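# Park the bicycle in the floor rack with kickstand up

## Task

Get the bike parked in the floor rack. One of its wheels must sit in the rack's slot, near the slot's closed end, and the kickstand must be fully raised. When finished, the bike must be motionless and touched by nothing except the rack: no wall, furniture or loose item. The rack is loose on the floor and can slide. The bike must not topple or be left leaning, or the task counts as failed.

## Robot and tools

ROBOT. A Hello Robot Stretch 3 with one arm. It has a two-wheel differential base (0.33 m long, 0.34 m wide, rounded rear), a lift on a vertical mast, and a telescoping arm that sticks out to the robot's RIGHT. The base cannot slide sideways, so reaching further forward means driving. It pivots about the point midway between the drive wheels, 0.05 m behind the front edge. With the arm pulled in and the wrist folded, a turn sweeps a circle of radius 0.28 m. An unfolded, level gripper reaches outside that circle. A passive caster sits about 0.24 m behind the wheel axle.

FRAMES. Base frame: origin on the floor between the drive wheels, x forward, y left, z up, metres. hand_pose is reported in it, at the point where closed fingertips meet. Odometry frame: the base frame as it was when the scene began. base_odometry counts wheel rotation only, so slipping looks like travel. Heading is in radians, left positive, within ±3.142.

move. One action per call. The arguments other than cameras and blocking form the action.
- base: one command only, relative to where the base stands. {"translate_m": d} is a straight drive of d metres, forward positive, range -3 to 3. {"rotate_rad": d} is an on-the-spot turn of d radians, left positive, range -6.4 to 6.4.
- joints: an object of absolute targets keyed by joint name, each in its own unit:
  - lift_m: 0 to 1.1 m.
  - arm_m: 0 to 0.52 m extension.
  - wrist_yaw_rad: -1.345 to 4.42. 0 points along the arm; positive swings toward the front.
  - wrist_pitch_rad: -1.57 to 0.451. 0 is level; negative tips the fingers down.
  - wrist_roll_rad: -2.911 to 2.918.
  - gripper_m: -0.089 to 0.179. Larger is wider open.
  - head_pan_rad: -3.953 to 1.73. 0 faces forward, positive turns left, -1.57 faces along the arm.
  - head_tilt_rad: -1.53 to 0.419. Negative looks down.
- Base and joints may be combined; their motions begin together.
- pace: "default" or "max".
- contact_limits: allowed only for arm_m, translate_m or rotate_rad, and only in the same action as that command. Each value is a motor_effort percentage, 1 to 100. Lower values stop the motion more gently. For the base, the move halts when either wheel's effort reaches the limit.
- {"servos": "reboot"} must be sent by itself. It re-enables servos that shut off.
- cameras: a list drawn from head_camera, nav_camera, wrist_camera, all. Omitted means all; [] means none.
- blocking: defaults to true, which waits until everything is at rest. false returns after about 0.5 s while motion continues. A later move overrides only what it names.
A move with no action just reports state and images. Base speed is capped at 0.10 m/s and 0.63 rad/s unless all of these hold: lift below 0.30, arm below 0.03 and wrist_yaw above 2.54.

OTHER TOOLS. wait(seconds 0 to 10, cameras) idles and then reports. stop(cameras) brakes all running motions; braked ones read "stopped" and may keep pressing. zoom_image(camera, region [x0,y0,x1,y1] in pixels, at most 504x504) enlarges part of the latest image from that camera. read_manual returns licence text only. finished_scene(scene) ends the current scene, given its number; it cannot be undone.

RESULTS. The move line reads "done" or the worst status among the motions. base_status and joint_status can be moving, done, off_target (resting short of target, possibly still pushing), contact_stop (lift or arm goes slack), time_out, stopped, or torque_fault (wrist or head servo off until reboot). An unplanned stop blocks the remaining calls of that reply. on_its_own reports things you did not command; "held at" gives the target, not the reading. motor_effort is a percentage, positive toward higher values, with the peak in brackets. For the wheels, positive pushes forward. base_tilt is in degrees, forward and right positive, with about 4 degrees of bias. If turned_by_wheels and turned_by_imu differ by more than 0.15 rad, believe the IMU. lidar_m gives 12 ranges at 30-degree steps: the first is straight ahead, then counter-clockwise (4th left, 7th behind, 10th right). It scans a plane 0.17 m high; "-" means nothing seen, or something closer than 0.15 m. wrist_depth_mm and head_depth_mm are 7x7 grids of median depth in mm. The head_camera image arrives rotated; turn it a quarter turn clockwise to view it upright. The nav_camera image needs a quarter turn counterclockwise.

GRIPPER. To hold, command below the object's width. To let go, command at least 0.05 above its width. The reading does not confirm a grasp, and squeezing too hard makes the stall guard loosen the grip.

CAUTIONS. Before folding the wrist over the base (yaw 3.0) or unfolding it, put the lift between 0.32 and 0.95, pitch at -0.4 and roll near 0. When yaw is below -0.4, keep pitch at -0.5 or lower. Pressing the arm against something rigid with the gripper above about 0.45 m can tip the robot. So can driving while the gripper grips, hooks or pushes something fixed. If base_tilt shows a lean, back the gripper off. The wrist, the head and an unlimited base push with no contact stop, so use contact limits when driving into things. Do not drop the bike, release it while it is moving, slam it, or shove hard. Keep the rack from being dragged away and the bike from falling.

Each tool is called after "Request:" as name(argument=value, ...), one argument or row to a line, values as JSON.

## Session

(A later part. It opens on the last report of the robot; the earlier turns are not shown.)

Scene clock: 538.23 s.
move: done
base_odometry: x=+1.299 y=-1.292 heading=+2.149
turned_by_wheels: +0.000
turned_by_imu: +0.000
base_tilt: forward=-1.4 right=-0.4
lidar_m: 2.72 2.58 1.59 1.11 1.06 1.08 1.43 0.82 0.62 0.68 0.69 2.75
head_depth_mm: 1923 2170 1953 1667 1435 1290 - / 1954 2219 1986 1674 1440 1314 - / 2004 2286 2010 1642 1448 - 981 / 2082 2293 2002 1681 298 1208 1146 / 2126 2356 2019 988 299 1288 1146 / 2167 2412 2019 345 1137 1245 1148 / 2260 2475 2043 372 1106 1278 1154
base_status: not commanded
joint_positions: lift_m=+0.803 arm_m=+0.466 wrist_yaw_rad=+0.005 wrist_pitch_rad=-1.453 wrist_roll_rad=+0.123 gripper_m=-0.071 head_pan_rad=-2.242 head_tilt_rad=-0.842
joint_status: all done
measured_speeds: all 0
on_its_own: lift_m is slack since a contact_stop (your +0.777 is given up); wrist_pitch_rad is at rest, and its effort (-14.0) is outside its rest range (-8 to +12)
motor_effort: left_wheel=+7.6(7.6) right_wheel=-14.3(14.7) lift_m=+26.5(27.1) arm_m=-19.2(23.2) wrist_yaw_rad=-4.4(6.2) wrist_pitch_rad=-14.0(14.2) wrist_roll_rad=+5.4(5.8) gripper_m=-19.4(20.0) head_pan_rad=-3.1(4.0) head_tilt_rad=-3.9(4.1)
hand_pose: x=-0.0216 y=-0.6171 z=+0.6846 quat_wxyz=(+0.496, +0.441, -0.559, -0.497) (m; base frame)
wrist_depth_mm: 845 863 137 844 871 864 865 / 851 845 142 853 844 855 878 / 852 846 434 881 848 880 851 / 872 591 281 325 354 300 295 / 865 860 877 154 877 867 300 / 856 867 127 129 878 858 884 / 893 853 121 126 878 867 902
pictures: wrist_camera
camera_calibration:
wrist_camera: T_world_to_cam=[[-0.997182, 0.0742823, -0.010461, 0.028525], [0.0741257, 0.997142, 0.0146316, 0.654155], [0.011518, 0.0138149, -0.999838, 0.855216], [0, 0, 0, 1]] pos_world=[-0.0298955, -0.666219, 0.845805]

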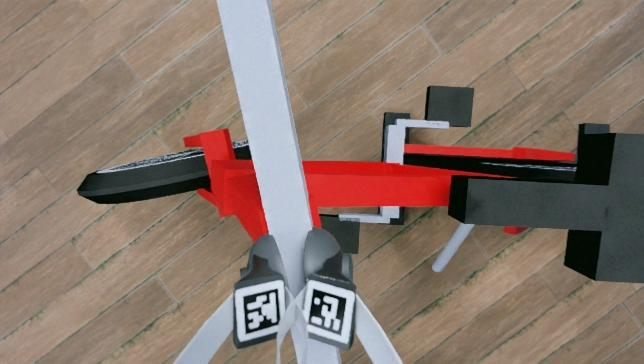

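Request:
move(
  joints={"arm_m":0.478},
  cameras=[],
)

Request:
move(
  joints={"gripper_m":-0.03},
  cameras=["wrist_camera"],
)

Request:
move(
  joints={"gripper_m":0.1},
  cameras=["wrist_camera", "nav_camera", "head_camera"],
)

Scene clock: 543.37 s.
move: done
base_odometry: x=+1.299 y=-1.292 heading=+2.149
turned_by_wheels: +0.000
turned_by_imu: +0.000
base_tilt: forward=-1.3 right=-0.4
lidar_m: 2.73 2.58 1.60 1.11 1.06 1.08 1.42 0.82 0.62 0.69 0.69 2.76
head_depth_mm: 1901 2167 1978 1662 1436 1286 - / 1956 2218 1973 1664 1441 1310 - / 2007 2270 1990 1635 1448 - 983 / 2055 2321 2013 1682 298 1223 1143 / 2126 2370 2020 987 299 1285 1137 / 2191 2414 2019 344 1142 1250 1146 / 2238 2459 2033 372 1105 1271 1153
base_status: not commanded
joint_positions: lift_m=+0.803 arm_m=+0.478 wrist_yaw_rad=+0.005 wrist_pitch_rad=-1.485 wrist_roll_rad=+0.123 gripper_m=-0.071 head_pan_rad=-2.242 head_tilt_rad=-0.842
joint_status: all done
measured_speeds: all 0
on_its_own: lift_m is slack since a contact_stop (your +0.777 is given up)
motor_effort: left_wheel=+7.3(7.8) right_wheel=-14.5(14.6) lift_m=+25.8(27.0) arm_m=+13.4(17.8) wrist_yaw_rad=-4.5(5.4) wrist_pitch_rad=-8.3(14.4) wrist_roll_rad=+5.0(5.5) gripper_m=-19.1(19.7) head_pan_rad=-3.3(4.1) head_tilt_rad=-3.6(4.4)
hand_pose: x=-0.0216 y=-0.6209 z=+0.6846 quat_wxyz=(+0.489, +0.449, -0.551, -0.506) (m; base frame)
wrist_depth_mm: 819 837 134 859 838 854 853 / 828 848 140 875 849 847 875 / 867 872 434 852 856 869 878 / 864 879 284 322 352 299 299 / 861 876 875 155 895 892 306 / 878 874 127 128 905 869 891 / 871 914 121 127 902 880 910
pictures: none
No camera images: "cameras" was empty.

Scene clock: 544.30 s.
move: done
base_odometry: x=+1.299 y=-1.292 heading=+2.148
turned_by_wheels: +0.000
turned_by_imu: +0.000
base_tilt: forward=-1.3 right=-0.4
lidar_m: 2.72 2.59 1.59 1.11 1.06 1.08 1.42 0.82 0.62 0.68 0.69 2.75
head_depth_mm: 1905 2174 1965 1665 1438 1288 - / 1953 2217 1993 1660 1436 1317 - / 1984 2274 1997 1642 1447 - 987 / 2059 2312 2004 1686 297 1222 1142 / 2116 2349 2024 988 299 1293 1145 / 2158 2422 2029 344 1135 1254 1143 / 2244 2455 2030 371 1108 1271 1156
base_status: not commanded
joint_positions: lift_m=+0.803 arm_m=+0.478 wrist_yaw_rad=+0.005 wrist_pitch_rad=-1.488 wrist_roll_rad=+0.123 gripper_m=-0.030 head_pan_rad=-2.242 head_tilt_rad=-0.842
joint_status: all done
measured_speeds: all 0
on_its_own: lift_m is slack since a contact_stop (your +0.777 is given up)
motor_effort: left_wheel=+6.3(7.9) right_wheel=-7.6(14.5) lift_m=+25.8(26.7) arm_m=+12.5(13.9) wrist_yaw_rad=-4.2(5.3) wrist_pitch_rad=-7.8(8.4) wrist_roll_rad=+5.3(5.7) gripper_m=-9.5(72.2) head_pan_rad=-3.2(4.0) head_tilt_rad=-3.7(4.3)
hand_pose: x=-0.0217 y=-0.6201 z=+0.6846 quat_wxyz=(+0.489, +0.450, -0.550, -0.507) (m; base frame)
wrist_depth_mm: 831 845 134 828 863 848 828 / 842 846 138 844 852 849 864 / 836 860 425 863 833 869 848 / 883 865 282 321 351 300 301 / 882 885 900 154 900 884 303 / 889 866 128 141 883 866 911 / 904 891 123 166 892 919 896
pictures: wrist_camera
camera_calibration:
wrist_camera: T_world_to_cam=[[-0.997183, 0.0746058, -0.00770635, 0.0270233], [0.0741397, 0.996034, 0.0491858, 0.632888], [0.0113453, 0.048476, -0.99876, 0.875955], [0, 0, 0, 1]] pos_world=[-0.0299129, -0.674857, 0.843948]

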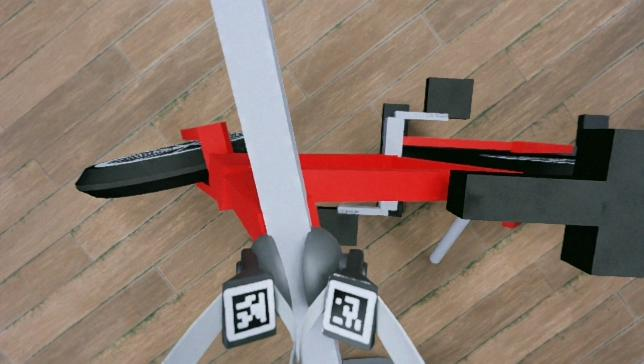

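Scene clock: 546.13 s.
move: done
base_odometry: x=+1.299 y=-1.292 heading=+2.148
turned_by_wheels: +0.000
turned_by_imu: +0.000
base_tilt: forward=-1.3 right=-0.4
lidar_m: 2.73 2.58 1.59 1.12 1.06 1.08 1.42 0.82 0.62 0.69 0.69 2.75
head_depth_mm: 1900 2176 1983 1660 1438 1302 - / 1959 2215 1980 1679 1440 1318 - / 2006 2265 1994 1638 1455 - 983 / 2060 2307 2013 1689 298 1211 1142 / 2097 2344 2017 988 300 1286 1144 / 2187 2416 2022 344 1134 1249 1150 / 2246 2447 2029 372 1054 1289 1155
base_status: not commanded
joint_positions: lift_m=+0.803 arm_m=+0.478 wrist_yaw_rad=+0.002 wrist_pitch_rad=-1.523 wrist_roll_rad=+0.135 gripper_m=+0.100 head_pan_rad=-2.242 head_tilt_rad=-0.842
joint_status: all done
measured_speeds: all 0
on_its_own: lift_m is slack since a contact_stop (your +0.777 is given up)
motor_effort: left_wheel=+1.8(6.5) right_wheel=-3.2(8.6) lift_m=+26.5(27.2) arm_m=+11.2(13.3) wrist_yaw_rad=-1.9(5.2) wrist_pitch_rad=-1.1(7.8) wrist_roll_rad=+1.5(5.4) gripper_m=-0.3(80.9) head_pan_rad=-3.2(4.1) head_tilt_rad=-3.7(4.5)
hand_pose: x=-0.0217 y=-0.6110 z=+0.6848 quat_wxyz=(+0.477, +0.455, -0.544, -0.520) (m; base frame)
wrist_depth_mm: 817 845 131 820 841 833 840 / 813 812 135 843 826 841 865 / 823 819 144 858 839 866 293 / 857 852 240 322 353 300 297 / 884 876 869 659 901 879 315 / 889 122 898 175 143 923 882 / 872 122 927 175 789 897 950
pictures: head_camera (sideways), nav_camera (sideways), wrist_camera
camera_calibration:
head_camera: T_world_to_cam=[[0.502292, 0.558027, -0.660537, 0.882626], [0.770419, -0.635665, 0.0488337, -0.0656404], [-0.39263, -0.533419, -0.749204, 0.93877], [0, 0, 0, 1]] pos_world=[-0.0241759, -0.033497, 1.28954]
nav_camera: T_world_to_cam=[[-0.4626, -0.589243, 0.662415, -0.81542], [-0.806485, 0.590007, -0.0383788, 0.107433], [-0.368215, -0.551982, -0.748153, 0.931943], [0, 0, 0, 1]] pos_world=[0.0525846, -0.0294514, 1.24151]
wrist_camera: T_world_to_cam=[[-0.996025, 0.0889062, -0.00541497, 0.0335234], [0.0881342, 0.99252, 0.0844717, 0.597783], [0.0128845, 0.0836587, -0.996411, 0.895696], [0, 0, 0, 1]] pos_world=[-0.0308356, -0.671225, 0.842167]

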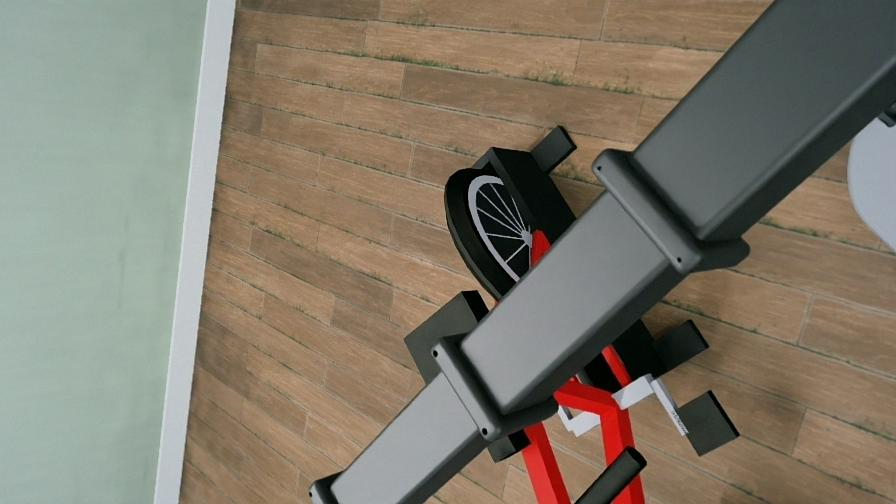

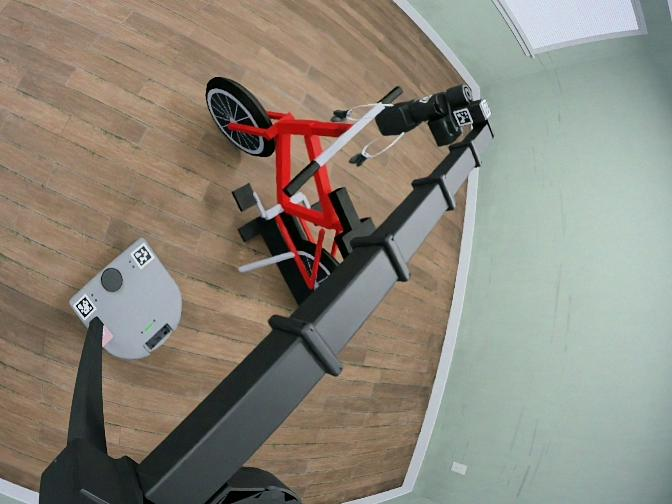

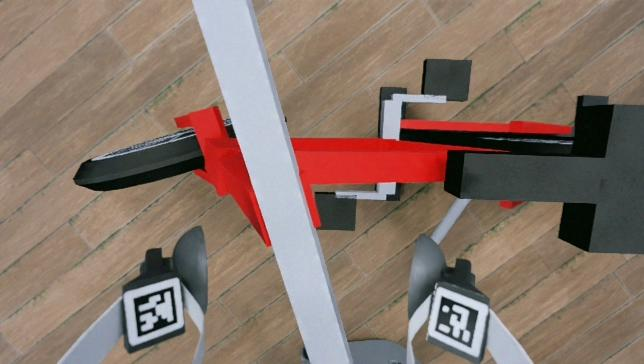

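Request:
move(
  joints={"lift_m":0.94},
  cameras=["wrist_camera"],
)

Request:
move(
  joints={"arm_m":0.1},
  pace="max",
  cameras=["head_camera", "nav_camera", "wrist_camera"],
)

Scene clock: 551.30 s.
move: done
base_odometry: x=+1.299 y=-1.292 heading=+2.148
turned_by_wheels: +0.000
turned_by_imu: +0.000
base_tilt: forward=-1.3 right=-0.4
lidar_m: 2.73 2.59 1.59 1.12 1.06 1.08 1.42 0.82 0.62 0.69 0.69 2.75
head_depth_mm: 1905 2187 1980 1735 - - 1125 / 1953 2201 2021 - - 1233 1137 / 2009 2245 2045 - - 1279 1134 / 2057 2291 2116 - 1377 1263 1143 / 2117 2353 - - 1252 1290 1147 / 2166 2435 - 1011 1180 1246 1152 / 2237 2466 - 1710 1052 1293 1156
base_status: not commanded
joint_positions: lift_m=+0.940 arm_m=+0.478 wrist_yaw_rad=+0.002 wrist_pitch_rad=-1.524 wrist_roll_rad=+0.135 gripper_m=+0.100 head_pan_rad=-2.242 head_tilt_rad=-0.842
joint_status: all done
measured_speeds: all 0
motor_effort: left_wheel=+2.6(2.8) right_wheel=-3.1(3.3) lift_m=+33.1(38.0) arm_m=+7.5(9.6) wrist_yaw_rad=-2.3(3.2) wrist_pitch_rad=-1.4(1.4) wrist_roll_rad=+1.4(1.8) gripper_m=+0.2(1.3) head_pan_rad=-3.2(3.9) head_tilt_rad=-4.0(4.2)
hand_pose: x=-0.0217 y=-0.6108 z=+0.8216 quat_wxyz=(+0.477, +0.455, -0.544, -0.520) (m; base frame)
wrist_depth_mm: - 975 936 966 961 976 979 / 980 945 961 981 971 964 - / 962 951 678 711 782 466 996 / - 989 - 469 499 448 657 / - - - - - - - / - 123 - - 144 - - / - 122 - 910 878 - -
pictures: wrist_camera
camera_calibration:
wrist_camera: T_world_to_cam=[[-0.996022, 0.0889468, -0.00535279, 0.0342218], [0.0881709, 0.992459, 0.0851573, 0.585451], [0.0128869, 0.0843466, -0.996353, 1.03236], [0, 0, 0, 1]] pos_world=[-0.0308379, -0.671155, 0.978919]

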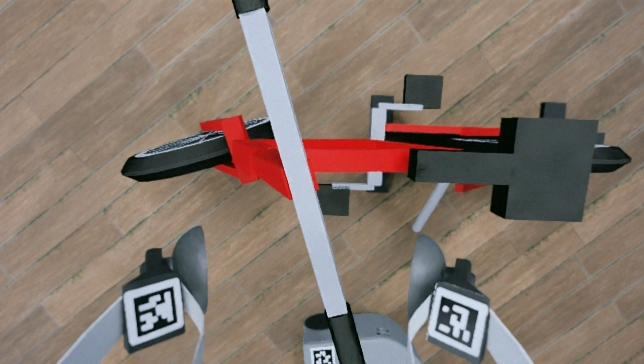

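Scene clock: 553.53 s.
move: done
base_odometry: x=+1.299 y=-1.292 heading=+2.148
turned_by_wheels: +0.000
turned_by_imu: +0.000
base_tilt: forward=-1.4 right=-0.5
lidar_m: 2.73 2.59 1.59 1.11 1.06 1.08 1.43 0.82 0.62 0.69 0.69 2.75
head_depth_mm: 1915 2175 1967 1743 - - 1128 / 1941 2224 2041 - - 1229 1134 / 1998 2277 2109 - - 1277 1140 / 2044 2333 2117 - 1375 1263 1141 / 2128 2375 - - 1249 1263 1148 / 2173 2442 - - 1148 1218 1148 / 2249 2511 - - 327 1228 1131
base_status: not commanded
joint_positions: lift_m=+0.940 arm_m=+0.100 wrist_yaw_rad=+0.001 wrist_pitch_rad=-1.527 wrist_roll_rad=+0.136 gripper_m=+0.100 head_pan_rad=-2.242 head_tilt_rad=-0.842
joint_status: all done
measured_speeds: all 0
motor_effort: left_wheel=+1.1(2.6) right_wheel=-2.7(3.2) lift_m=+31.9(33.8) arm_m=-15.1(21.2) wrist_yaw_rad=-1.0(2.8) wrist_pitch_rad=-0.7(1.3) wrist_roll_rad=+1.0(1.6) gripper_m=+0.3(1.6) head_pan_rad=-2.3(4.1) head_tilt_rad=-3.3(4.5)
hand_pose: x=-0.0217 y=-0.2322 z=+0.8217 quat_wxyz=(+0.475, +0.455, -0.544, -0.521) (m; base frame)
wrist_depth_mm: 957 934 970 770 972 962 977 / 970 932 962 988 982 985 988 / - 963 996 - - 993 - / 996 - - - - - - / - - - 868 873 - - / - 122 - 861 143 - - / - 122 - - - - -
pictures: head_camera (sideways), nav_camera (sideways), wrist_camera
camera_calibration:
head_camera: T_world_to_cam=[[0.502373, 0.557954, -0.660537, 0.882625], [0.770326, -0.635778, 0.0488337, -0.0656398], [-0.392708, -0.533361, -0.749204, 0.93877], [0, 0, 0, 1]] pos_world=[-0.0241807, -0.0334926, 1.28954]
nav_camera: T_world_to_cam=[[-0.462686, -0.589176, 0.662415, -0.81542], [-0.806399, 0.590125, -0.0383788, 0.107432], [-0.368296, -0.551928, -0.748154, 0.931943], [0, 0, 0, 1]] pos_world=[0.0525803, -0.0294582, 1.24151]
wrist_camera: T_world_to_cam=[[-0.995746, 0.0919931, -0.005193, 0.00113928], [0.0911865, 0.991966, 0.0876878, 0.207516], [0.013218, 0.0868413, -0.996134, 1.00086], [0, 0, 0, 1]] pos_world=[-0.0310175, -0.292869, 0.978796]

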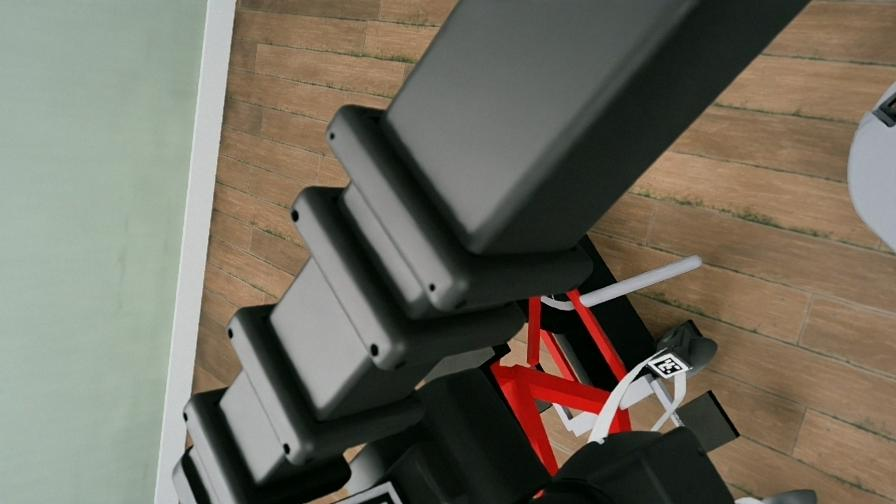

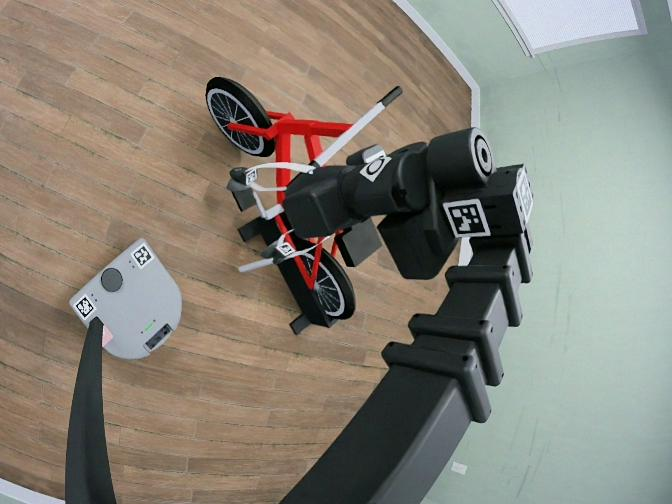

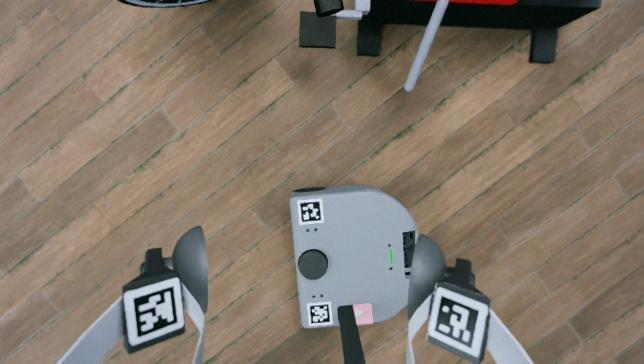

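Request:
move(
  base={"translate_m":-0.2},
  joints={"wrist_roll_rad":1.57,"gripper_m":-0.03,"wrist_yaw_rad":0.0,"wrist_pitch_rad":-1.53},
  cameras=[],
)

Request:
move(
  joints={"lift_m":0.5},
  pace="max",
  cameras=["wrist_camera","nav_camera"],
)

Scene clock: 570.27 s.
move: done
base_odometry: x=+1.408 y=-1.460 heading=+2.148
turned_by_wheels: +0.000
turned_by_imu: -0.001
base_tilt: forward=-1.3 right=-0.5
lidar_m: 2.89 2.75 1.43 1.00 0.95 0.97 1.28 1.99 0.63 0.54 0.74 2.86
head_depth_mm: 1751 2023 1968 1740 - - 1136 / 1789 2075 2034 - - 1230 1138 / 1865 2097 2088 - - 1269 1141 / 1891 2186 2111 - 1379 1283 1143 / 1954 2235 - - 1189 1283 1144 / 1998 2249 - - 330 1217 1149 / 2070 2300 - - 307 355 1151
base_status: done
joint_positions: lift_m=+0.940 arm_m=+0.100 wrist_yaw_rad=+0.001 wrist_pitch_rad=-1.527 wrist_roll_rad=+1.565 gripper_m=-0.030 head_pan_rad=-2.242 head_tilt_rad=-0.842
joint_status: all done
measured_speeds: all 0
motor_effort: left_wheel=-1.8(7.5) right_wheel=-1.4(5.5) lift_m=+30.6(31.7) arm_m=-14.0(15.6) wrist_yaw_rad=+0.2(2.8) wrist_pitch_rad=-0.7(1.5) wrist_roll_rad=+1.4(2.1) gripper_m=-9.5(82.2) head_pan_rad=-3.2(4.2) head_tilt_rad=-3.6(4.2)
hand_pose: x=-0.0216 y=-0.2319 z=+0.8216 quat_wxyz=(+0.003, +0.002, -0.722, -0.692) (m; base frame)
wrist_depth_mm: 967 620 965 969 953 967 973 / 427 676 949 988 810 980 989 / 447 794 985 973 825 812 976 / 485 821 984 - 834 - 991 / - - - - - - - / 641 - 126 130 - - - / 511 632 123 125 - - -
pictures: none
No camera images: "cameras" was empty.

Scene clock: 574.00 s.
move: done
base_odometry: x=+1.408 y=-1.460 heading=+2.148
turned_by_wheels: +0.000
turned_by_imu: +0.000
base_tilt: forward=-1.4 right=-0.5
lidar_m: 2.90 2.75 1.43 1.00 0.95 0.97 1.27 1.99 0.63 0.55 0.73 2.86
head_depth_mm: 1761 2002 1967 1656 1430 1270 1135 / 1794 2065 1982 1679 1445 1275 1136 / 1854 2140 1986 1686 1444 1281 499 / 1898 2198 1985 1688 1331 1277 524 / 1950 2255 2024 1686 1186 576 650 / 2012 2284 2020 1709 1126 1174 597 / 2079 2341 2047 1721 894 1203 1158
base_status: not commanded
joint_positions: lift_m=+0.500 arm_m=+0.100 wrist_yaw_rad=+0.001 wrist_pitch_rad=-1.527 wrist_roll_rad=+1.565 gripper_m=-0.030 head_pan_rad=-2.242 head_tilt_rad=-0.842
joint_status: all done
measured_speeds: all 0
motor_effort: left_wheel=-2.1(2.3) right_wheel=-1.6(1.8) lift_m=+19.0(29.4) arm_m=-13.4(14.8) wrist_yaw_rad=-0.4(2.6) wrist_pitch_rad=-0.6(0.9) wrist_roll_rad=+1.3(1.7) gripper_m=-9.1(10.4) head_pan_rad=-3.2(4.0) head_tilt_rad=-3.5(4.4)
hand_pose: x=-0.0216 y=-0.2319 z=+0.3816 quat_wxyz=(+0.003, +0.002, -0.722, -0.692) (m; base frame)
wrist_depth_mm: 443 526 522 521 364 364 359 / 417 541 533 525 372 366 369 / 472 540 536 550 376 378 373 / 506 544 547 553 385 377 386 / 577 567 557 572 393 373 392 / 567 590 575 130 571 589 567 / 372 582 123 126 571 602 586
pictures: nav_camera (sideways), wrist_camera
camera_calibration:
nav_camera: T_world_to_cam=[[-0.462687, -0.589175, 0.662415, -0.81542], [-0.806399, 0.590125, -0.0383788, 0.107432], [-0.368296, -0.551928, -0.748154, 0.931943], [0, 0, 0, 1]] pos_world=[0.0525803, -0.0294582, 1.24151]
wrist_camera: T_world_to_cam=[[-0.0495945, 0.997742, -0.0452914, 0.244696], [0.990278, 0.0550228, 0.127755, 0.0326323], [0.129959, -0.0385151, -0.990771, 0.53392], [0, 0, 0, 1]] pos_world=[-0.0895671, -0.225375, 0.535906]

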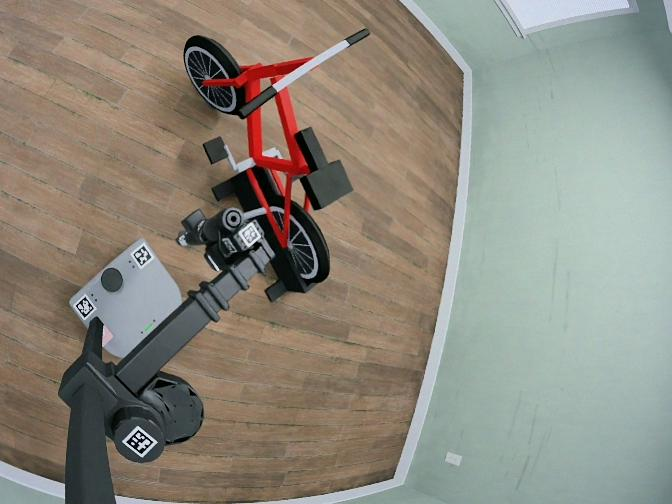

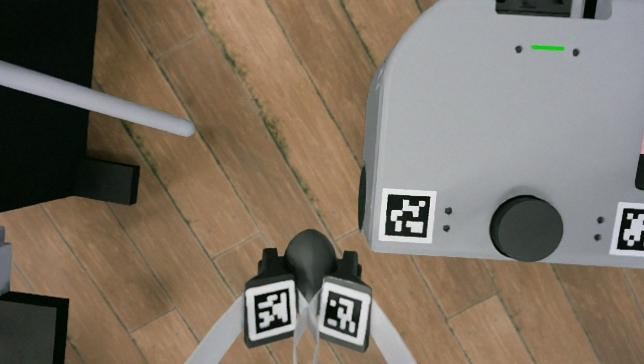

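Request:
move(
  joints={"arm_m":0.335},
  cameras=["wrist_camera"],
)

Request:
move(
  joints={"lift_m":0.28},
  cameras=["wrist_camera"],
)

Scene clock: 582.53 s.
move: done
base_odometry: x=+1.408 y=-1.460 heading=+2.148
turned_by_wheels: +0.000
turned_by_imu: +0.000
base_tilt: forward=-1.3 right=-0.5
lidar_m: 2.90 2.75 1.43 1.00 0.95 0.97 1.28 1.99 0.63 0.55 0.73 2.87
head_depth_mm: 1758 2034 1966 1660 1442 1264 1128 / 1810 2048 1961 1673 1442 1270 1134 / 1857 2114 2008 1673 1452 1273 498 / 1904 2177 1991 1681 1330 1282 524 / 1946 2249 2010 1708 1160 585 1150 / 2003 2287 2050 1705 1073 1223 1148 / 2064 2366 2014 1706 692 1078 1153
base_status: not commanded
joint_positions: lift_m=+0.500 arm_m=+0.335 wrist_yaw_rad=+0.001 wrist_pitch_rad=-1.527 wrist_roll_rad=+1.567 gripper_m=-0.030 head_pan_rad=-2.242 head_tilt_rad=-0.842
joint_status: all done
measured_speeds: all 0
motor_effort: left_wheel=-2.4(2.4) right_wheel=-1.7(1.8) lift_m=+19.6(20.0) arm_m=+14.8(24.0) wrist_yaw_rad=+0.2(2.1) wrist_pitch_rad=-0.8(0.8) wrist_roll_rad=+1.0(1.6) gripper_m=-10.0(10.4) head_pan_rad=-3.5(4.0) head_tilt_rad=-3.9(4.4)
hand_pose: x=-0.0215 y=-0.4669 z=+0.3816 quat_wxyz=(+0.002, +0.001, -0.722, -0.692) (m; base frame)
wrist_depth_mm: 523 208 424 521 524 508 508 / 146 306 366 532 519 523 380 / 331 337 492 540 530 535 372 / 343 344 458 556 552 553 387 / 217 338 556 558 561 561 397 / 584 339 126 130 573 568 565 / 589 327 123 126 573 596 572
pictures: wrist_camera
camera_calibration:
wrist_camera: T_world_to_cam=[[-0.0480382, 0.997818, -0.0452948, 0.479238], [0.990356, 0.0534806, 0.127805, 0.0448204], [0.129949, -0.0387185, -0.990764, 0.524768], [0, 0, 0, 1]] pos_world=[-0.0895593, -0.460271, 0.5359]

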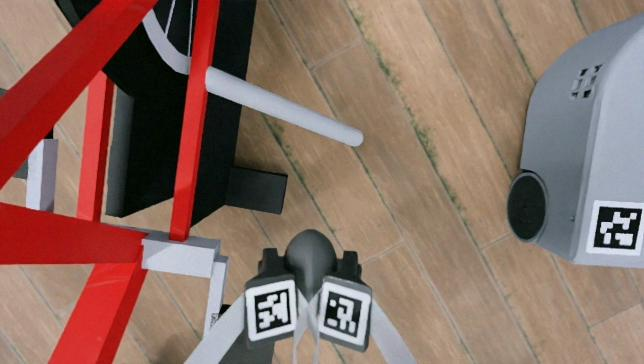

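Scene clock: 585.37 s.
move: done
base_odometry: x=+1.408 y=-1.460 heading=+2.148
turned_by_wheels: +0.000
turned_by_imu: +0.000
base_tilt: forward=-1.4 right=-0.4
lidar_m: 2.91 2.75 1.43 1.00 0.95 0.97 1.28 1.98 0.63 0.55 0.74 2.86
head_depth_mm: 1758 2000 1970 1657 1436 1265 1134 / 1799 2080 1984 1668 1441 1273 1136 / 1859 2115 2002 1677 1451 1272 1142 / 1901 2205 1992 1691 1330 1279 719 / 1961 2265 2021 1694 1192 1262 1129 / 1995 2285 2022 1706 1104 936 1147 / 2078 2327 2046 1710 893 891 1157
base_status: not commanded
joint_positions: lift_m=+0.280 arm_m=+0.335 wrist_yaw_rad=+0.001 wrist_pitch_rad=-1.527 wrist_roll_rad=+1.567 gripper_m=-0.030 head_pan_rad=-2.242 head_tilt_rad=-0.842
joint_status: all done
measured_speeds: all 0
motor_effort: left_wheel=-1.4(2.5) right_wheel=-1.5(1.7) lift_m=+19.0(22.1) arm_m=+13.3(16.7) wrist_yaw_rad=-1.9(2.1) wrist_pitch_rad=-0.5(0.8) wrist_roll_rad=+0.8(1.4) gripper_m=-10.1(10.2) head_pan_rad=-3.3(4.4) head_tilt_rad=-3.9(4.3)
hand_pose: x=-0.0215 y=-0.4669 z=+0.1616 quat_wxyz=(+0.002, +0.001, -0.722, -0.692) (m; base frame)
wrist_depth_mm: 131 145 306 304 306 306 302 / 180 210 175 308 309 309 308 / 185 256 316 230 313 313 313 / 190 268 324 322 323 315 323 / 197 285 311 327 328 329 325 / 198 339 334 130 338 336 332 / 351 346 123 126 341 342 339
pictures: wrist_camera
camera_calibration:
wrist_camera: T_world_to_cam=[[-0.0480381, 0.997818, -0.0452948, 0.469274], [0.990356, 0.0534804, 0.127805, 0.0729368], [0.129949, -0.0387185, -0.990764, 0.306804], [0, 0, 0, 1]] pos_world=[-0.0895593, -0.460271, 0.315905]

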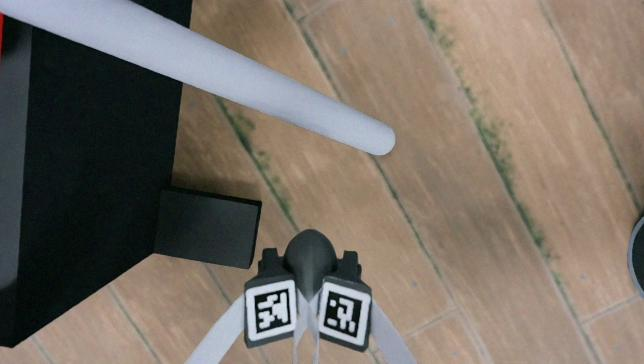

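Request:
move(
  joints={"lift_m":0.165},
  cameras=["wrist_camera"],
)

Request:
move(
  base={"translate_m":-0.08},
  cameras=["wrist_camera", "nav_camera"],
)

Scene clock: 591.30 s.
move: done
base_odometry: x=+1.408 y=-1.460 heading=+2.148
turned_by_wheels: +0.000
turned_by_imu: +0.000
base_tilt: forward=-1.3 right=-0.4
lidar_m: 2.90 2.75 1.43 1.00 0.95 0.97 1.28 1.98 0.63 0.55 0.73 2.87
head_depth_mm: 1758 2007 1983 1672 1432 1262 1133 / 1791 2071 2000 1671 1446 1275 1137 / 1843 2131 2002 1681 1451 1282 1134 / 1897 2197 2004 1699 1331 1276 1092 / 1961 2272 2026 1697 1187 1285 1125 / 1994 2304 2027 1703 1127 953 1131 / 2076 2337 2042 1714 892 1107 1158
base_status: not commanded
joint_positions: lift_m=+0.165 arm_m=+0.335 wrist_yaw_rad=+0.001 wrist_pitch_rad=-1.527 wrist_roll_rad=+1.567 gripper_m=-0.030 head_pan_rad=-2.242 head_tilt_rad=-0.842
joint_status: all done
measured_speeds: all 0
motor_effort: left_wheel=-1.7(2.3) right_wheel=-1.7(1.8) lift_m=+18.6(23.2) arm_m=+11.1(12.7) wrist_yaw_rad=-0.9(2.1) wrist_pitch_rad=-0.7(0.9) wrist_roll_rad=+0.9(1.3) gripper_m=-9.8(10.6) head_pan_rad=-3.7(4.2) head_tilt_rad=-3.6(4.4)
hand_pose: x=-0.0215 y=-0.4669 z=+0.0466 quat_wxyz=(+0.002, +0.001, -0.722, -0.692) (m; base frame)
wrist_depth_mm: - - 75 193 192 192 193 / 179 200 - 94 196 196 195 / 184 203 202 105 122 200 199 / 192 207 205 205 205 204 205 / 191 193 210 208 209 208 208 / 194 193 193 130 213 214 212 / 222 199 123 126 218 217 217
pictures: wrist_camera
camera_calibration:
wrist_camera: T_world_to_cam=[[-0.0480386, 0.997818, -0.0452948, 0.464064], [0.990356, 0.0534809, 0.127805, 0.0876354], [0.129949, -0.0387184, -0.990764, 0.19286], [0, 0, 0, 1]] pos_world=[-0.0895593, -0.460271, 0.200899]

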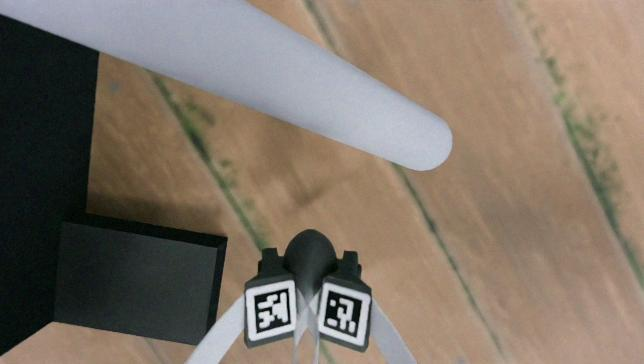

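Scene clock: 593.20 s.
move: done
base_odometry: x=+1.451 y=-1.527 heading=+2.149
turned_by_wheels: +0.001
turned_by_imu: +0.001
base_tilt: forward=-1.3 right=-0.4
lidar_m: 2.97 2.82 1.36 0.96 0.91 0.93 1.22 1.92 0.62 0.54 0.73 0.73
head_depth_mm: 1704 1948 1988 1667 1439 1262 1129 / 1736 2000 1973 1680 1448 1274 1133 / 1784 2050 1992 1685 1456 1278 1136 / 1839 2134 2002 1682 1379 1278 1095 / 1871 2200 2020 1690 1198 1276 1126 / 1931 2275 2040 1715 1113 954 1136 / 1991 2280 2036 1714 1058 1151 1155
base_status: done
joint_positions: lift_m=+0.165 arm_m=+0.335 wrist_yaw_rad=-0.008 wrist_pitch_rad=-1.527 wrist_roll_rad=+1.577 gripper_m=-0.030 head_pan_rad=-2.242 head_tilt_rad=-0.842
joint_status: not commanded
measured_speeds: all 0
on_its_own: right_wheel is at rest, and its effort (-22.8) is outside its rest range (-21 to +21)
motor_effort: left_wheel=+9.4(9.4) right_wheel=-22.8(23.2) lift_m=+24.6(24.6) arm_m=+10.0(11.7) wrist_yaw_rad=+6.5(7.5) wrist_pitch_rad=-0.4(0.9) wrist_roll_rad=-2.3(2.8) gripper_m=-8.6(10.4) head_pan_rad=-3.7(3.9) head_tilt_rad=-4.0(4.4)
hand_pose: x=-0.0214 y=-0.4668 z=+0.0466 quat_wxyz=(-0.004, -0.005, -0.722, -0.692) (m; base frame)
wrist_depth_mm: 166 195 194 193 193 191 191 / 172 199 197 197 197 195 195 / 177 201 202 201 201 199 201 / - 205 206 205 204 204 203 / - 73 83 108 143 209 208 / - 80 121 122 215 213 212 / 200 208 122 126 219 218 217
pictures: nav_camera (sideways), wrist_camera
camera_calibration:
nav_camera: T_world_to_cam=[[-0.462689, -0.589174, 0.662415, -0.81542], [-0.806397, 0.590128, -0.0383788, 0.107432], [-0.368298, -0.551927, -0.748153, 0.931943], [0, 0, 0, 1]] pos_world=[0.0525802, -0.0294584, 1.24151]
wrist_camera: T_world_to_cam=[[-0.0297228, 0.998558, -0.0447153, 0.464623], [0.991114, 0.0352448, 0.128262, 0.079001], [0.129653, -0.0405056, -0.990732, 0.191998], [0, 0, 0, 1]] pos_world=[-0.0893822, -0.45896, 0.200862]

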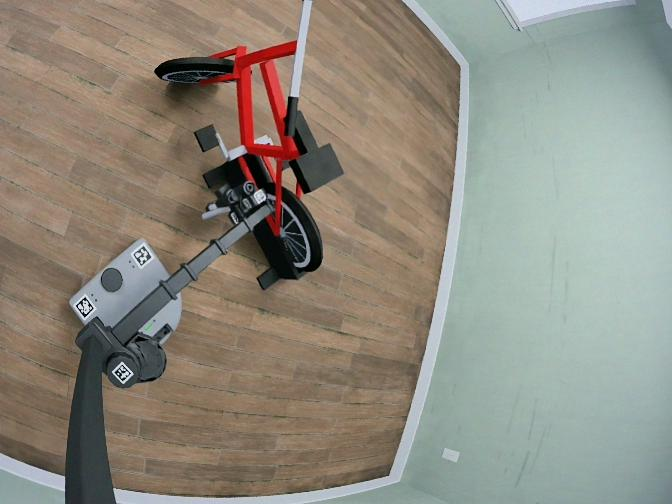

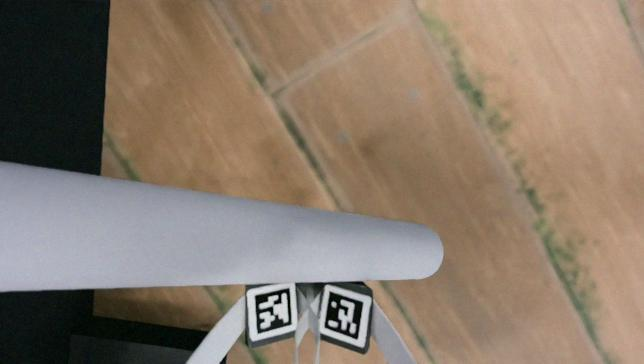

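Request:
move(
  base={"translate_m":-0.05},
  joints={"lift_m":0.178},
  cameras=["wrist_camera"],
)

Request:
move(
  base={"translate_m":-0.04},
  joints={"lift_m":0.195},
  cameras=["wrist_camera", "nav_camera"],
)

Scene clock: 598.47 s.
move: done
base_odometry: x=+1.479 y=-1.569 heading=+2.150
turned_by_wheels: +0.001
turned_by_imu: +0.001
base_tilt: forward=-1.3 right=-0.4
lidar_m: 2.99 2.86 1.32 0.93 0.88 0.90 1.19 1.88 0.61 0.53 0.77 0.76
head_depth_mm: 1661 1900 1996 1657 1433 1269 1131 / 1710 1949 1972 1679 1449 1275 1133 / 1745 2021 1983 1670 1459 1272 1139 / 1788 2081 2001 1683 1445 1283 1095 / 1848 2144 2012 1694 1229 1263 1124 / 1873 2222 2039 1689 1126 939 1129 / 1956 2286 2029 1729 1474 1075 1155
base_status: done
joint_positions: lift_m=+0.178 arm_m=+0.335 wrist_yaw_rad=-0.008 wrist_pitch_rad=-1.537 wrist_roll_rad=+1.577 gripper_m=-0.030 head_pan_rad=-2.242 head_tilt_rad=-0.842
joint_status: all done
measured_speeds: all 0
motor_effort: left_wheel=+7.7(8.7) right_wheel=-21.4(27.2) lift_m=+27.8(40.2) arm_m=+6.9(8.3) wrist_yaw_rad=+6.7(7.8) wrist_pitch_rad=+1.5(3.3) wrist_roll_rad=-2.3(2.8) gripper_m=-9.4(10.2) head_pan_rad=-3.3(4.2) head_tilt_rad=-3.9(4.2)
hand_pose: x=-0.0214 y=-0.4642 z=+0.0598 quat_wxyz=(-0.004, -0.005, -0.719, -0.695) (m; base frame)
wrist_depth_mm: 159 205 206 207 206 205 204 / 167 210 212 210 209 210 210 / 173 215 214 215 214 214 213 / 177 218 220 219 219 219 217 / 184 223 107 119 138 223 225 / - 83 96 122 229 229 230 / - 81 121 126 235 235 235
pictures: wrist_camera
camera_calibration:
wrist_camera: T_world_to_cam=[[-0.0297351, 0.998955, -0.0347007, 0.462225], [0.991103, 0.0339715, 0.128685, 0.0765794], [0.129729, -0.0305655, -0.991078, 0.209826], [0, 0, 0, 1]] pos_world=[-0.0893744, -0.457931, 0.214139]

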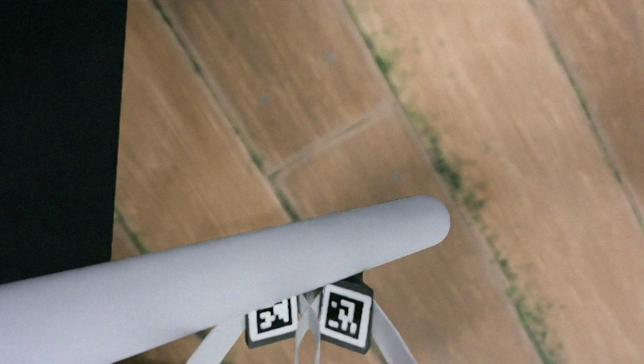

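Scene clock: 599.90 s.
move: done
base_odometry: x=+1.501 y=-1.602 heading=+2.150
turned_by_wheels: +0.001
turned_by_imu: +0.000
base_tilt: forward=-1.3 right=-0.4
lidar_m: 3.03 2.89 1.29 0.90 0.86 0.88 1.16 1.85 0.61 0.53 0.80 0.79
head_depth_mm: 1626 1860 1967 1656 1440 1271 1131 / 1671 1928 1977 1666 1442 1280 1131 / 1731 1966 1990 1689 1455 1276 1136 / 1772 2041 2014 1677 1448 1281 1093 / 1820 2091 2010 1702 1240 1258 1127 / 1876 2164 2036 1708 1136 929 1135 / 1910 2264 2054 1705 1480 1028 1155
base_status: done
joint_positions: lift_m=+0.195 arm_m=+0.335 wrist_yaw_rad=-0.001 wrist_pitch_rad=-1.526 wrist_roll_rad=+1.563 gripper_m=-0.030 head_pan_rad=-2.242 head_tilt_rad=-0.842
joint_status: all done
measured_speeds: all 0
motor_effort: left_wheel=+4.7(7.4) right_wheel=-15.7(25.9) lift_m=+17.5(43.5) arm_m=+5.7(7.9) wrist_yaw_rad=+0.0(7.2) wrist_pitch_rad=-0.7(2.0) wrist_roll_rad=+1.6(2.4) gripper_m=-8.8(9.8) head_pan_rad=-3.7(3.9) head_tilt_rad=-3.5(4.3)
hand_pose: x=-0.0215 y=-0.4671 z=+0.0766 quat_wxyz=(+0.003, +0.002, -0.722, -0.691) (m; base frame)
wrist_depth_mm: 145 200 224 222 222 222 219 / 156 211 227 226 224 226 223 / 159 218 231 231 229 230 229 / 161 232 237 124 139 235 235 / 173 229 107 120 240 238 239 / 171 93 102 129 246 245 244 / 84 87 121 126 250 252 248
pictures: nav_camera (sideways), wrist_camera
camera_calibration:
nav_camera: T_world_to_cam=[[-0.462694, -0.589169, 0.662415, -0.81542], [-0.806391, 0.590136, -0.0383788, 0.107432], [-0.368303, -0.551923, -0.748153, 0.931943], [0, 0, 0, 1]] pos_world=[0.0525799, -0.0294588, 1.24151]
wrist_camera: T_world_to_cam=[[-0.0495571, 0.997718, -0.0458587, 0.465536], [0.990291, 0.0550551, 0.127643, 0.0845357], [0.129876, -0.0390878, -0.990759, 0.222408], [0, 0, 0, 1]] pos_world=[-0.0895299, -0.460434, 0.230912]

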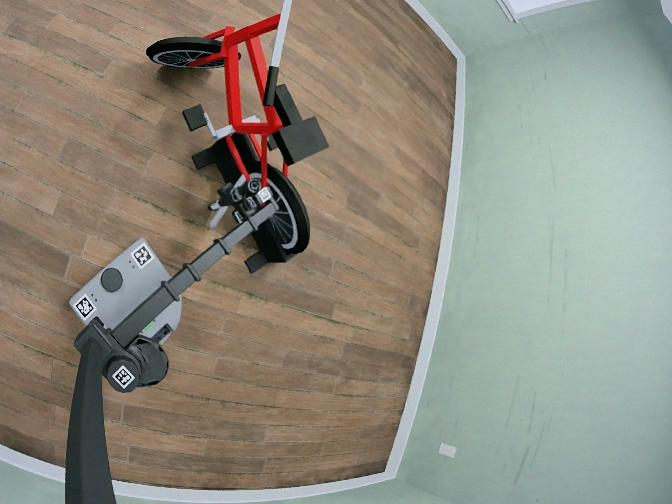

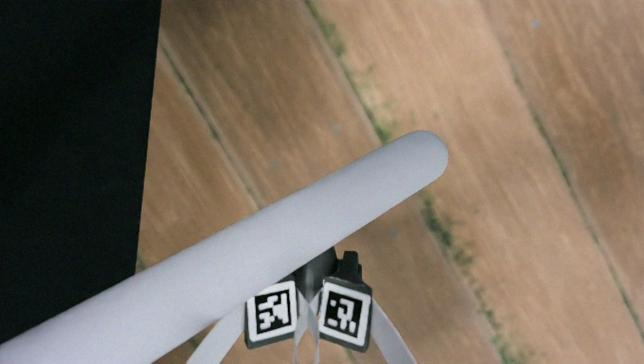

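Request:
move(
  joints={"arm_m":0.355},
  cameras=["wrist_camera"],
)

Request:
move(
  base={"translate_m":-0.05},
  joints={"lift_m":0.21},
  cameras=["wrist_camera", "nav_camera"],
)

Scene clock: 603.43 s.
move: done
base_odometry: x=+1.501 y=-1.602 heading=+2.150
turned_by_wheels: +0.000
turned_by_imu: +0.000
base_tilt: forward=-1.4 right=-0.4
lidar_m: 3.03 2.89 1.29 0.90 0.86 0.87 1.15 1.85 0.61 0.53 0.80 0.79
head_depth_mm: 1622 1857 1971 1674 1450 1258 1131 / 1682 1920 1985 1677 1441 1269 1135 / 1721 1969 1995 1667 1453 1278 1140 / 1756 2036 1992 1683 1451 1277 1094 / 1821 2085 2030 1697 1241 1266 1124 / 1857 2186 2029 1711 1143 950 1153 / 1931 2234 2034 1721 1474 997 1148
base_status: not commanded
joint_positions: lift_m=+0.195 arm_m=+0.355 wrist_yaw_rad=-0.001 wrist_pitch_rad=-1.556 wrist_roll_rad=+1.563 gripper_m=-0.030 head_pan_rad=-2.242 head_tilt_rad=-0.842
joint_status: all done
measured_speeds: all 0
motor_effort: left_wheel=+5.2(5.6) right_wheel=-11.8(16.0) lift_m=+18.2(19.2) arm_m=+18.5(24.2) wrist_yaw_rad=+0.0(1.8) wrist_pitch_rad=+4.8(6.5) wrist_roll_rad=+1.8(2.3) gripper_m=-8.8(9.7) head_pan_rad=-2.7(3.6) head_tilt_rad=-4.0(4.5)
hand_pose: x=-0.0215 y=-0.4794 z=+0.0771 quat_wxyz=(+0.003, +0.002, -0.712, -0.702) (m; base frame)
wrist_depth_mm: 137 179 221 224 224 226 229 / 140 192 227 229 228 230 231 / 145 201 230 231 134 233 237 / 151 210 234 113 134 241 241 / 155 217 97 145 243 245 247 / 155 87 93 128 248 252 252 / - 82 120 252 251 256 256
pictures: wrist_camera
camera_calibration:
wrist_camera: T_world_to_cam=[[-0.0495491, 0.998645, -0.0159125, 0.475962], [0.990288, 0.0511941, 0.129263, 0.0831686], [0.129902, -0.00935306, -0.991483, 0.236717], [0, 0, 0, 1]] pos_world=[-0.0895274, -0.477361, 0.231523]

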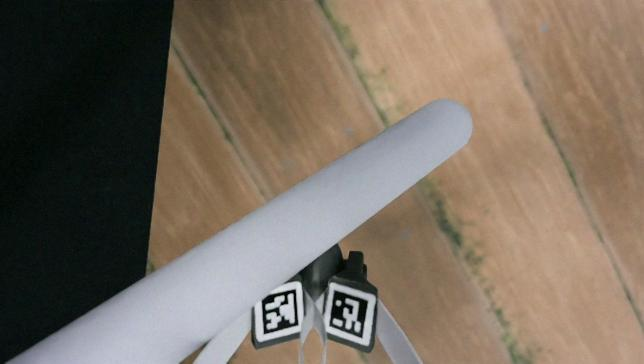

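Scene clock: 605.00 s.
move: done
base_odometry: x=+1.528 y=-1.644 heading=+2.150
turned_by_wheels: +0.000
turned_by_imu: +0.000
base_tilt: forward=-1.3 right=-0.4
lidar_m: 3.08 2.93 1.25 0.87 0.83 0.84 1.12 1.81 0.61 0.60 0.83 0.83
head_depth_mm: 1595 1824 1971 1645 1440 1267 1130 / 1636 1869 1990 1672 1454 1270 1138 / 1676 1917 2001 1675 1450 1285 1138 / 1720 2001 2006 1680 1461 1277 784 / 1770 2056 2037 1698 1459 1264 1126 / 1801 2098 2032 1700 1181 952 1146 / 1882 2182 2042 1719 1465 953 1151
base_status: done
joint_positions: lift_m=+0.210 arm_m=+0.355 wrist_yaw_rad=-0.001 wrist_pitch_rad=-1.529 wrist_roll_rad=+1.565 gripper_m=-0.030 head_pan_rad=-2.242 head_tilt_rad=-0.842
joint_status: all done
measured_speeds: all 0
motor_effort: left_wheel=-1.9(6.7) right_wheel=-1.5(12.4) lift_m=+33.1(37.3) arm_m=-2.4(19.5) wrist_yaw_rad=+0.1(2.2) wrist_pitch_rad=+0.0(5.0) wrist_roll_rad=+1.4(2.3) gripper_m=-9.7(10.0) head_pan_rad=-3.4(4.0) head_tilt_rad=-3.5(4.3)
hand_pose: x=-0.0215 y=-0.4863 z=+0.0917 quat_wxyz=(+0.002, +0.001, -0.721, -0.693) (m; base frame)
wrist_depth_mm: 122 160 239 238 236 236 235 / 126 169 244 240 240 241 241 / 128 179 249 247 247 245 244 / 134 184 253 252 251 250 249 / 140 195 258 257 258 255 253 / 143 208 263 130 262 260 260 / 150 199 122 125 266 267 267
pictures: nav_camera (sideways), wrist_camera
camera_calibration:
nav_camera: T_world_to_cam=[[-0.462694, -0.589169, 0.662415, -0.81542], [-0.806391, 0.590136, -0.0383788, 0.107432], [-0.368303, -0.551923, -0.748153, 0.931943], [0, 0, 0, 1]] pos_world=[0.0525799, -0.0294588, 1.24151]
wrist_camera: T_world_to_cam=[[-0.0478748, 0.997947, -0.0425446, 0.48522], [0.990373, 0.0529638, 0.127895, 0.0826343], [0.129886, -0.0360121, -0.990875, 0.238056], [0, 0, 0, 1]] pos_world=[-0.0895289, -0.480028, 0.245958]

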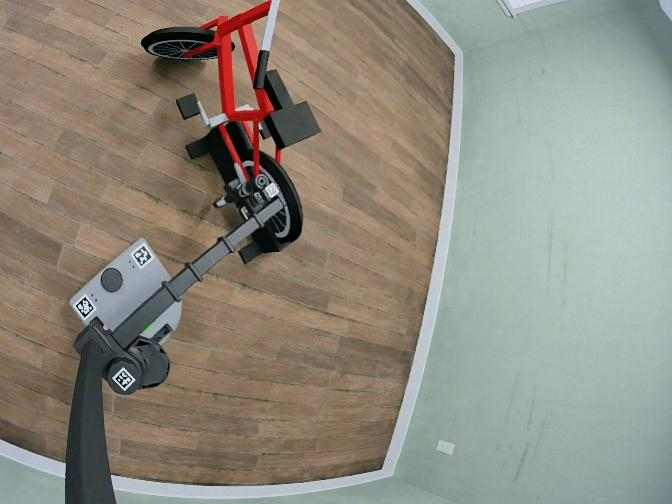

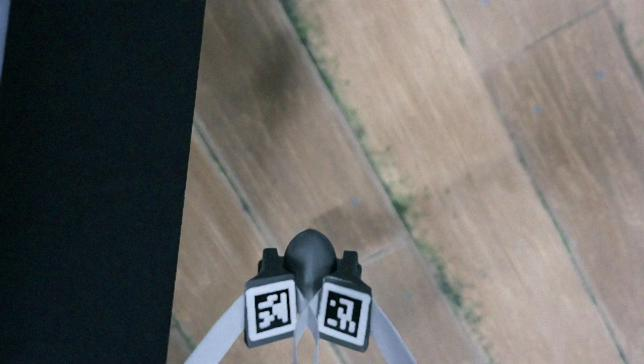

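Request:
move(
  joints={"arm_m":0.22},
  cameras=[],
)

Request:
move(
  joints={"lift_m":0.45,"arm_m":0.02},
  pace="max",
  cameras=[],
)

Request:
move(
  joints={"lift_m":0.32,"wrist_pitch_rad":-0.35,"wrist_roll_rad":0,"gripper_m":0.12,"head_pan_rad":-1.75,"head_tilt_rad":-0.95},
  pace="max",
)

Scene clock: 611.93 s.
move: done
base_odometry: x=+1.528 y=-1.644 heading=+2.150
turned_by_wheels: +0.000
turned_by_imu: +0.000
base_tilt: forward=-1.4 right=-0.5
lidar_m: 3.08 2.93 1.25 0.88 0.83 0.85 1.12 1.80 0.60 0.60 0.83 0.83
head_depth_mm: 1587 1819 1959 1657 1444 1264 1133 / 1639 1878 1987 1674 1439 1269 1130 / 1678 1939 1990 1678 1448 1276 1138 / 1720 1980 2006 1690 1452 1277 1093 / 1759 2057 2005 1694 1457 1264 1112 / 1811 2115 2037 1698 1175 1121 1101 / 1880 2202 2055 1709 1478 1078 1150
base_status: not commanded
joint_positions: lift_m=+0.210 arm_m=+0.220 wrist_yaw_rad=-0.001 wrist_pitch_rad=-1.528 wrist_roll_rad=+1.565 gripper_m=-0.030 head_pan_rad=-2.242 head_tilt_rad=-0.842
joint_status: all done
measured_speeds: all 0
motor_effort: left_wheel=-2.6(2.7) right_wheel=-1.7(2.0) lift_m=+33.7(34.3) arm_m=-13.7(21.7) wrist_yaw_rad=+0.2(1.8) wrist_pitch_rad=-0.2(0.6) wrist_roll_rad=+1.3(1.8) gripper_m=-9.1(9.8) head_pan_rad=-4.1(4.2) head_tilt_rad=-3.8(4.3)
hand_pose: x=-0.0215 y=-0.3515 z=+0.0917 quat_wxyz=(+0.002, +0.001, -0.722, -0.692) (m; base frame)
wrist_depth_mm: 240 240 238 237 237 237 234 / 244 242 242 242 240 241 238 / 251 246 247 249 245 244 243 / 255 254 251 252 251 252 223 / 259 258 258 257 257 257 221 / 265 264 261 130 262 261 217 / 268 272 122 126 268 266 214
pictures: none
No camera images: "cameras" was empty.

Scene clock: 614.33 s.
move: done
base_odometry: x=+1.528 y=-1.644 heading=+2.150
turned_by_wheels: +0.000
turned_by_imu: +0.000
base_tilt: forward=-1.3 right=-0.5
lidar_m: 3.09 2.93 1.25 0.87 0.83 0.85 1.12 1.80 0.61 0.60 0.83 0.83
head_depth_mm: 1597 1824 1954 1664 1430 1261 1131 / 1637 1855 1989 1676 1449 1268 1134 / 1685 1921 1998 1671 1452 1278 980 / 1720 1992 2011 1680 1452 1276 558 / 1774 2060 2007 1684 1464 1263 548 / 1822 2126 2013 1704 1172 1225 1146 / 1877 2183 2034 1709 1476 1082 1151
base_status: not commanded
joint_positions: lift_m=+0.450 arm_m=+0.020 wrist_yaw_rad=+0.000 wrist_pitch_rad=-1.526 wrist_roll_rad=+1.566 gripper_m=-0.030 head_pan_rad=-2.242 head_tilt_rad=-0.842
joint_status: all done
measured_speeds: all 0
motor_effort: left_wheel=-2.1(2.9) right_wheel=-1.6(1.9) lift_m=+33.0(38.8) arm_m=-15.1(23.1) wrist_yaw_rad=+0.3(2.5) wrist_pitch_rad=-0.6(0.9) wrist_roll_rad=+0.9(1.7) gripper_m=-9.1(9.9) head_pan_rad=-3.3(4.1) head_tilt_rad=-3.8(4.4)
hand_pose: x=-0.0215 y=-0.1520 z=+0.3316 quat_wxyz=(+0.002, +0.002, -0.722, -0.691) (m; base frame)
wrist_depth_mm: 473 472 471 469 316 316 313 / 492 488 477 328 319 317 316 / 498 493 503 327 325 323 326 / 507 500 507 335 330 332 331 / 515 509 517 335 338 324 336 / 531 516 519 130 522 516 513 / 539 541 122 128 525 524 525
pictures: none
No camera images: "cameras" was empty.

Scene clock: 616.37 s.
move: done
base_odometry: x=+1.528 y=-1.644 heading=+2.150
turned_by_wheels: +0.000
turned_by_imu: +0.000
base_tilt: forward=-1.3 right=-0.5
lidar_m: 3.07 2.93 1.25 0.87 0.83 0.85 1.12 1.80 0.61 0.60 0.83 0.83
head_depth_mm: 1862 2020 1777 1545 1362 1225 1118 / 2014 2084 1783 1550 1369 1235 938 / 2189 2086 1785 1541 1308 1230 711 / 2351 2099 1803 1561 1212 816 965 / 2514 2127 1809 1562 1226 1241 1125 / 2604 2125 1805 913 1279 1243 1123 / 2577 2146 1812 1497 1172 1250 1131
base_status: not commanded
joint_positions: lift_m=+0.320 arm_m=+0.020 wrist_yaw_rad=+0.000 wrist_pitch_rad=-0.371 wrist_roll_rad=+0.005 gripper_m=+0.120 head_pan_rad=-1.758 head_tilt_rad=-0.938
joint_status: all done
measured_speeds: all 0
motor_effort: left_wheel=-2.5(2.9) right_wheel=-1.7(2.0) lift_m=+20.1(29.6) arm_m=-12.3(14.9) wrist_yaw_rad=+0.1(2.1) wrist_pitch_rad=+4.1(5.0) wrist_roll_rad=-1.8(2.8) gripper_m=+0.5(81.2) head_pan_rad=+3.8(9.9) head_tilt_rad=-5.6(6.2)
hand_pose: x=-0.0215 y=-0.3950 z=+0.3433 quat_wxyz=(+0.693, +0.131, -0.696, -0.131) (m; base frame)
wrist_depth_mm: - 305 - - - - - / - 343 - - - - - / - - 569 344 322 341 - / 425 460 486 361 354 351 - / 397 397 402 397 384 388 801 / 600 121 453 431 367 406 650 / 108 120 494 482 466 117 547
pictures: head_camera (sideways), nav_camera (sideways), wrist_camera
camera_calibration:
head_camera: T_world_to_cam=[[0.19637, 0.786423, -0.585643, 0.786911], [0.976785, -0.209044, 0.0468107, -0.0642596], [-0.085612, -0.58124, -0.809216, 1.01493], [0, 0, 0, 1]] pos_world=[-0.00486753, -0.0423604, 1.28515]
nav_camera: T_world_to_cam=[[-0.146749, -0.795781, 0.587535, -0.719784], [-0.987622, 0.15113, -0.0419829, 0.113225], [-0.0553849, -0.586424, -0.808109, 1.00799], [0, 0, 0, 1]] pos_world=[0.0620232, 0.00120873, 1.24222]
wrist_camera: T_world_to_cam=[[-0.999247, -0.0158721, 0.0354088, -0.0427856], [-0.0386733, 0.482029, -0.875302, 0.537318], [-0.0031752, -0.876012, -0.482279, -0.0186058], [0, 0, 0, 1]] pos_world=[-0.0220326, -0.275981, 0.462857]

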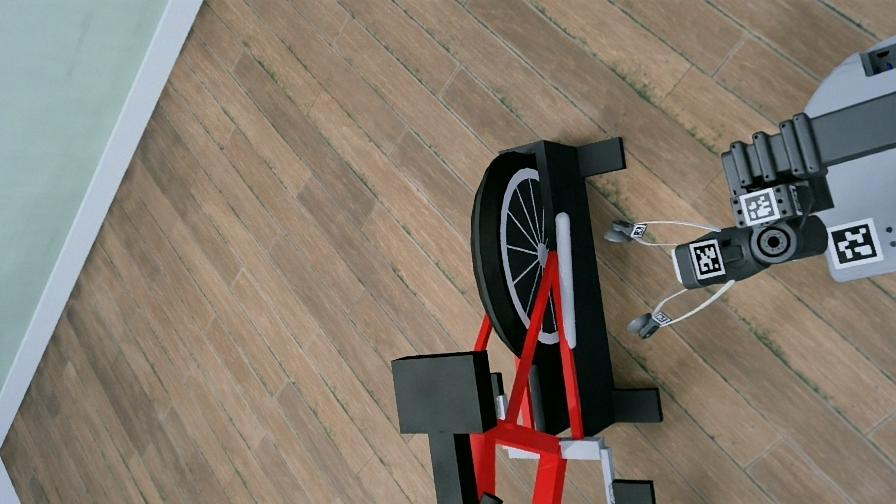

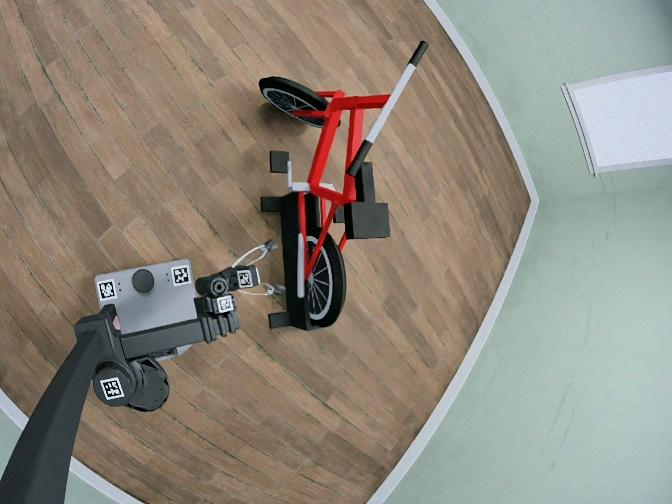

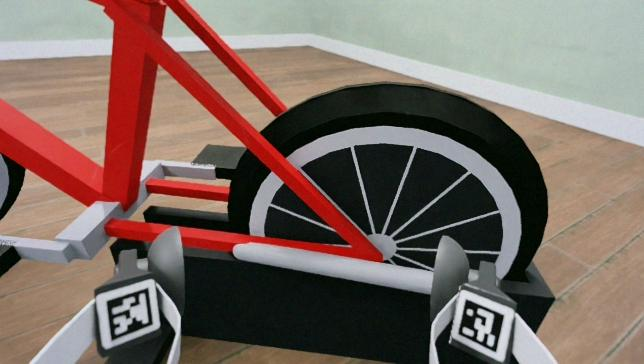

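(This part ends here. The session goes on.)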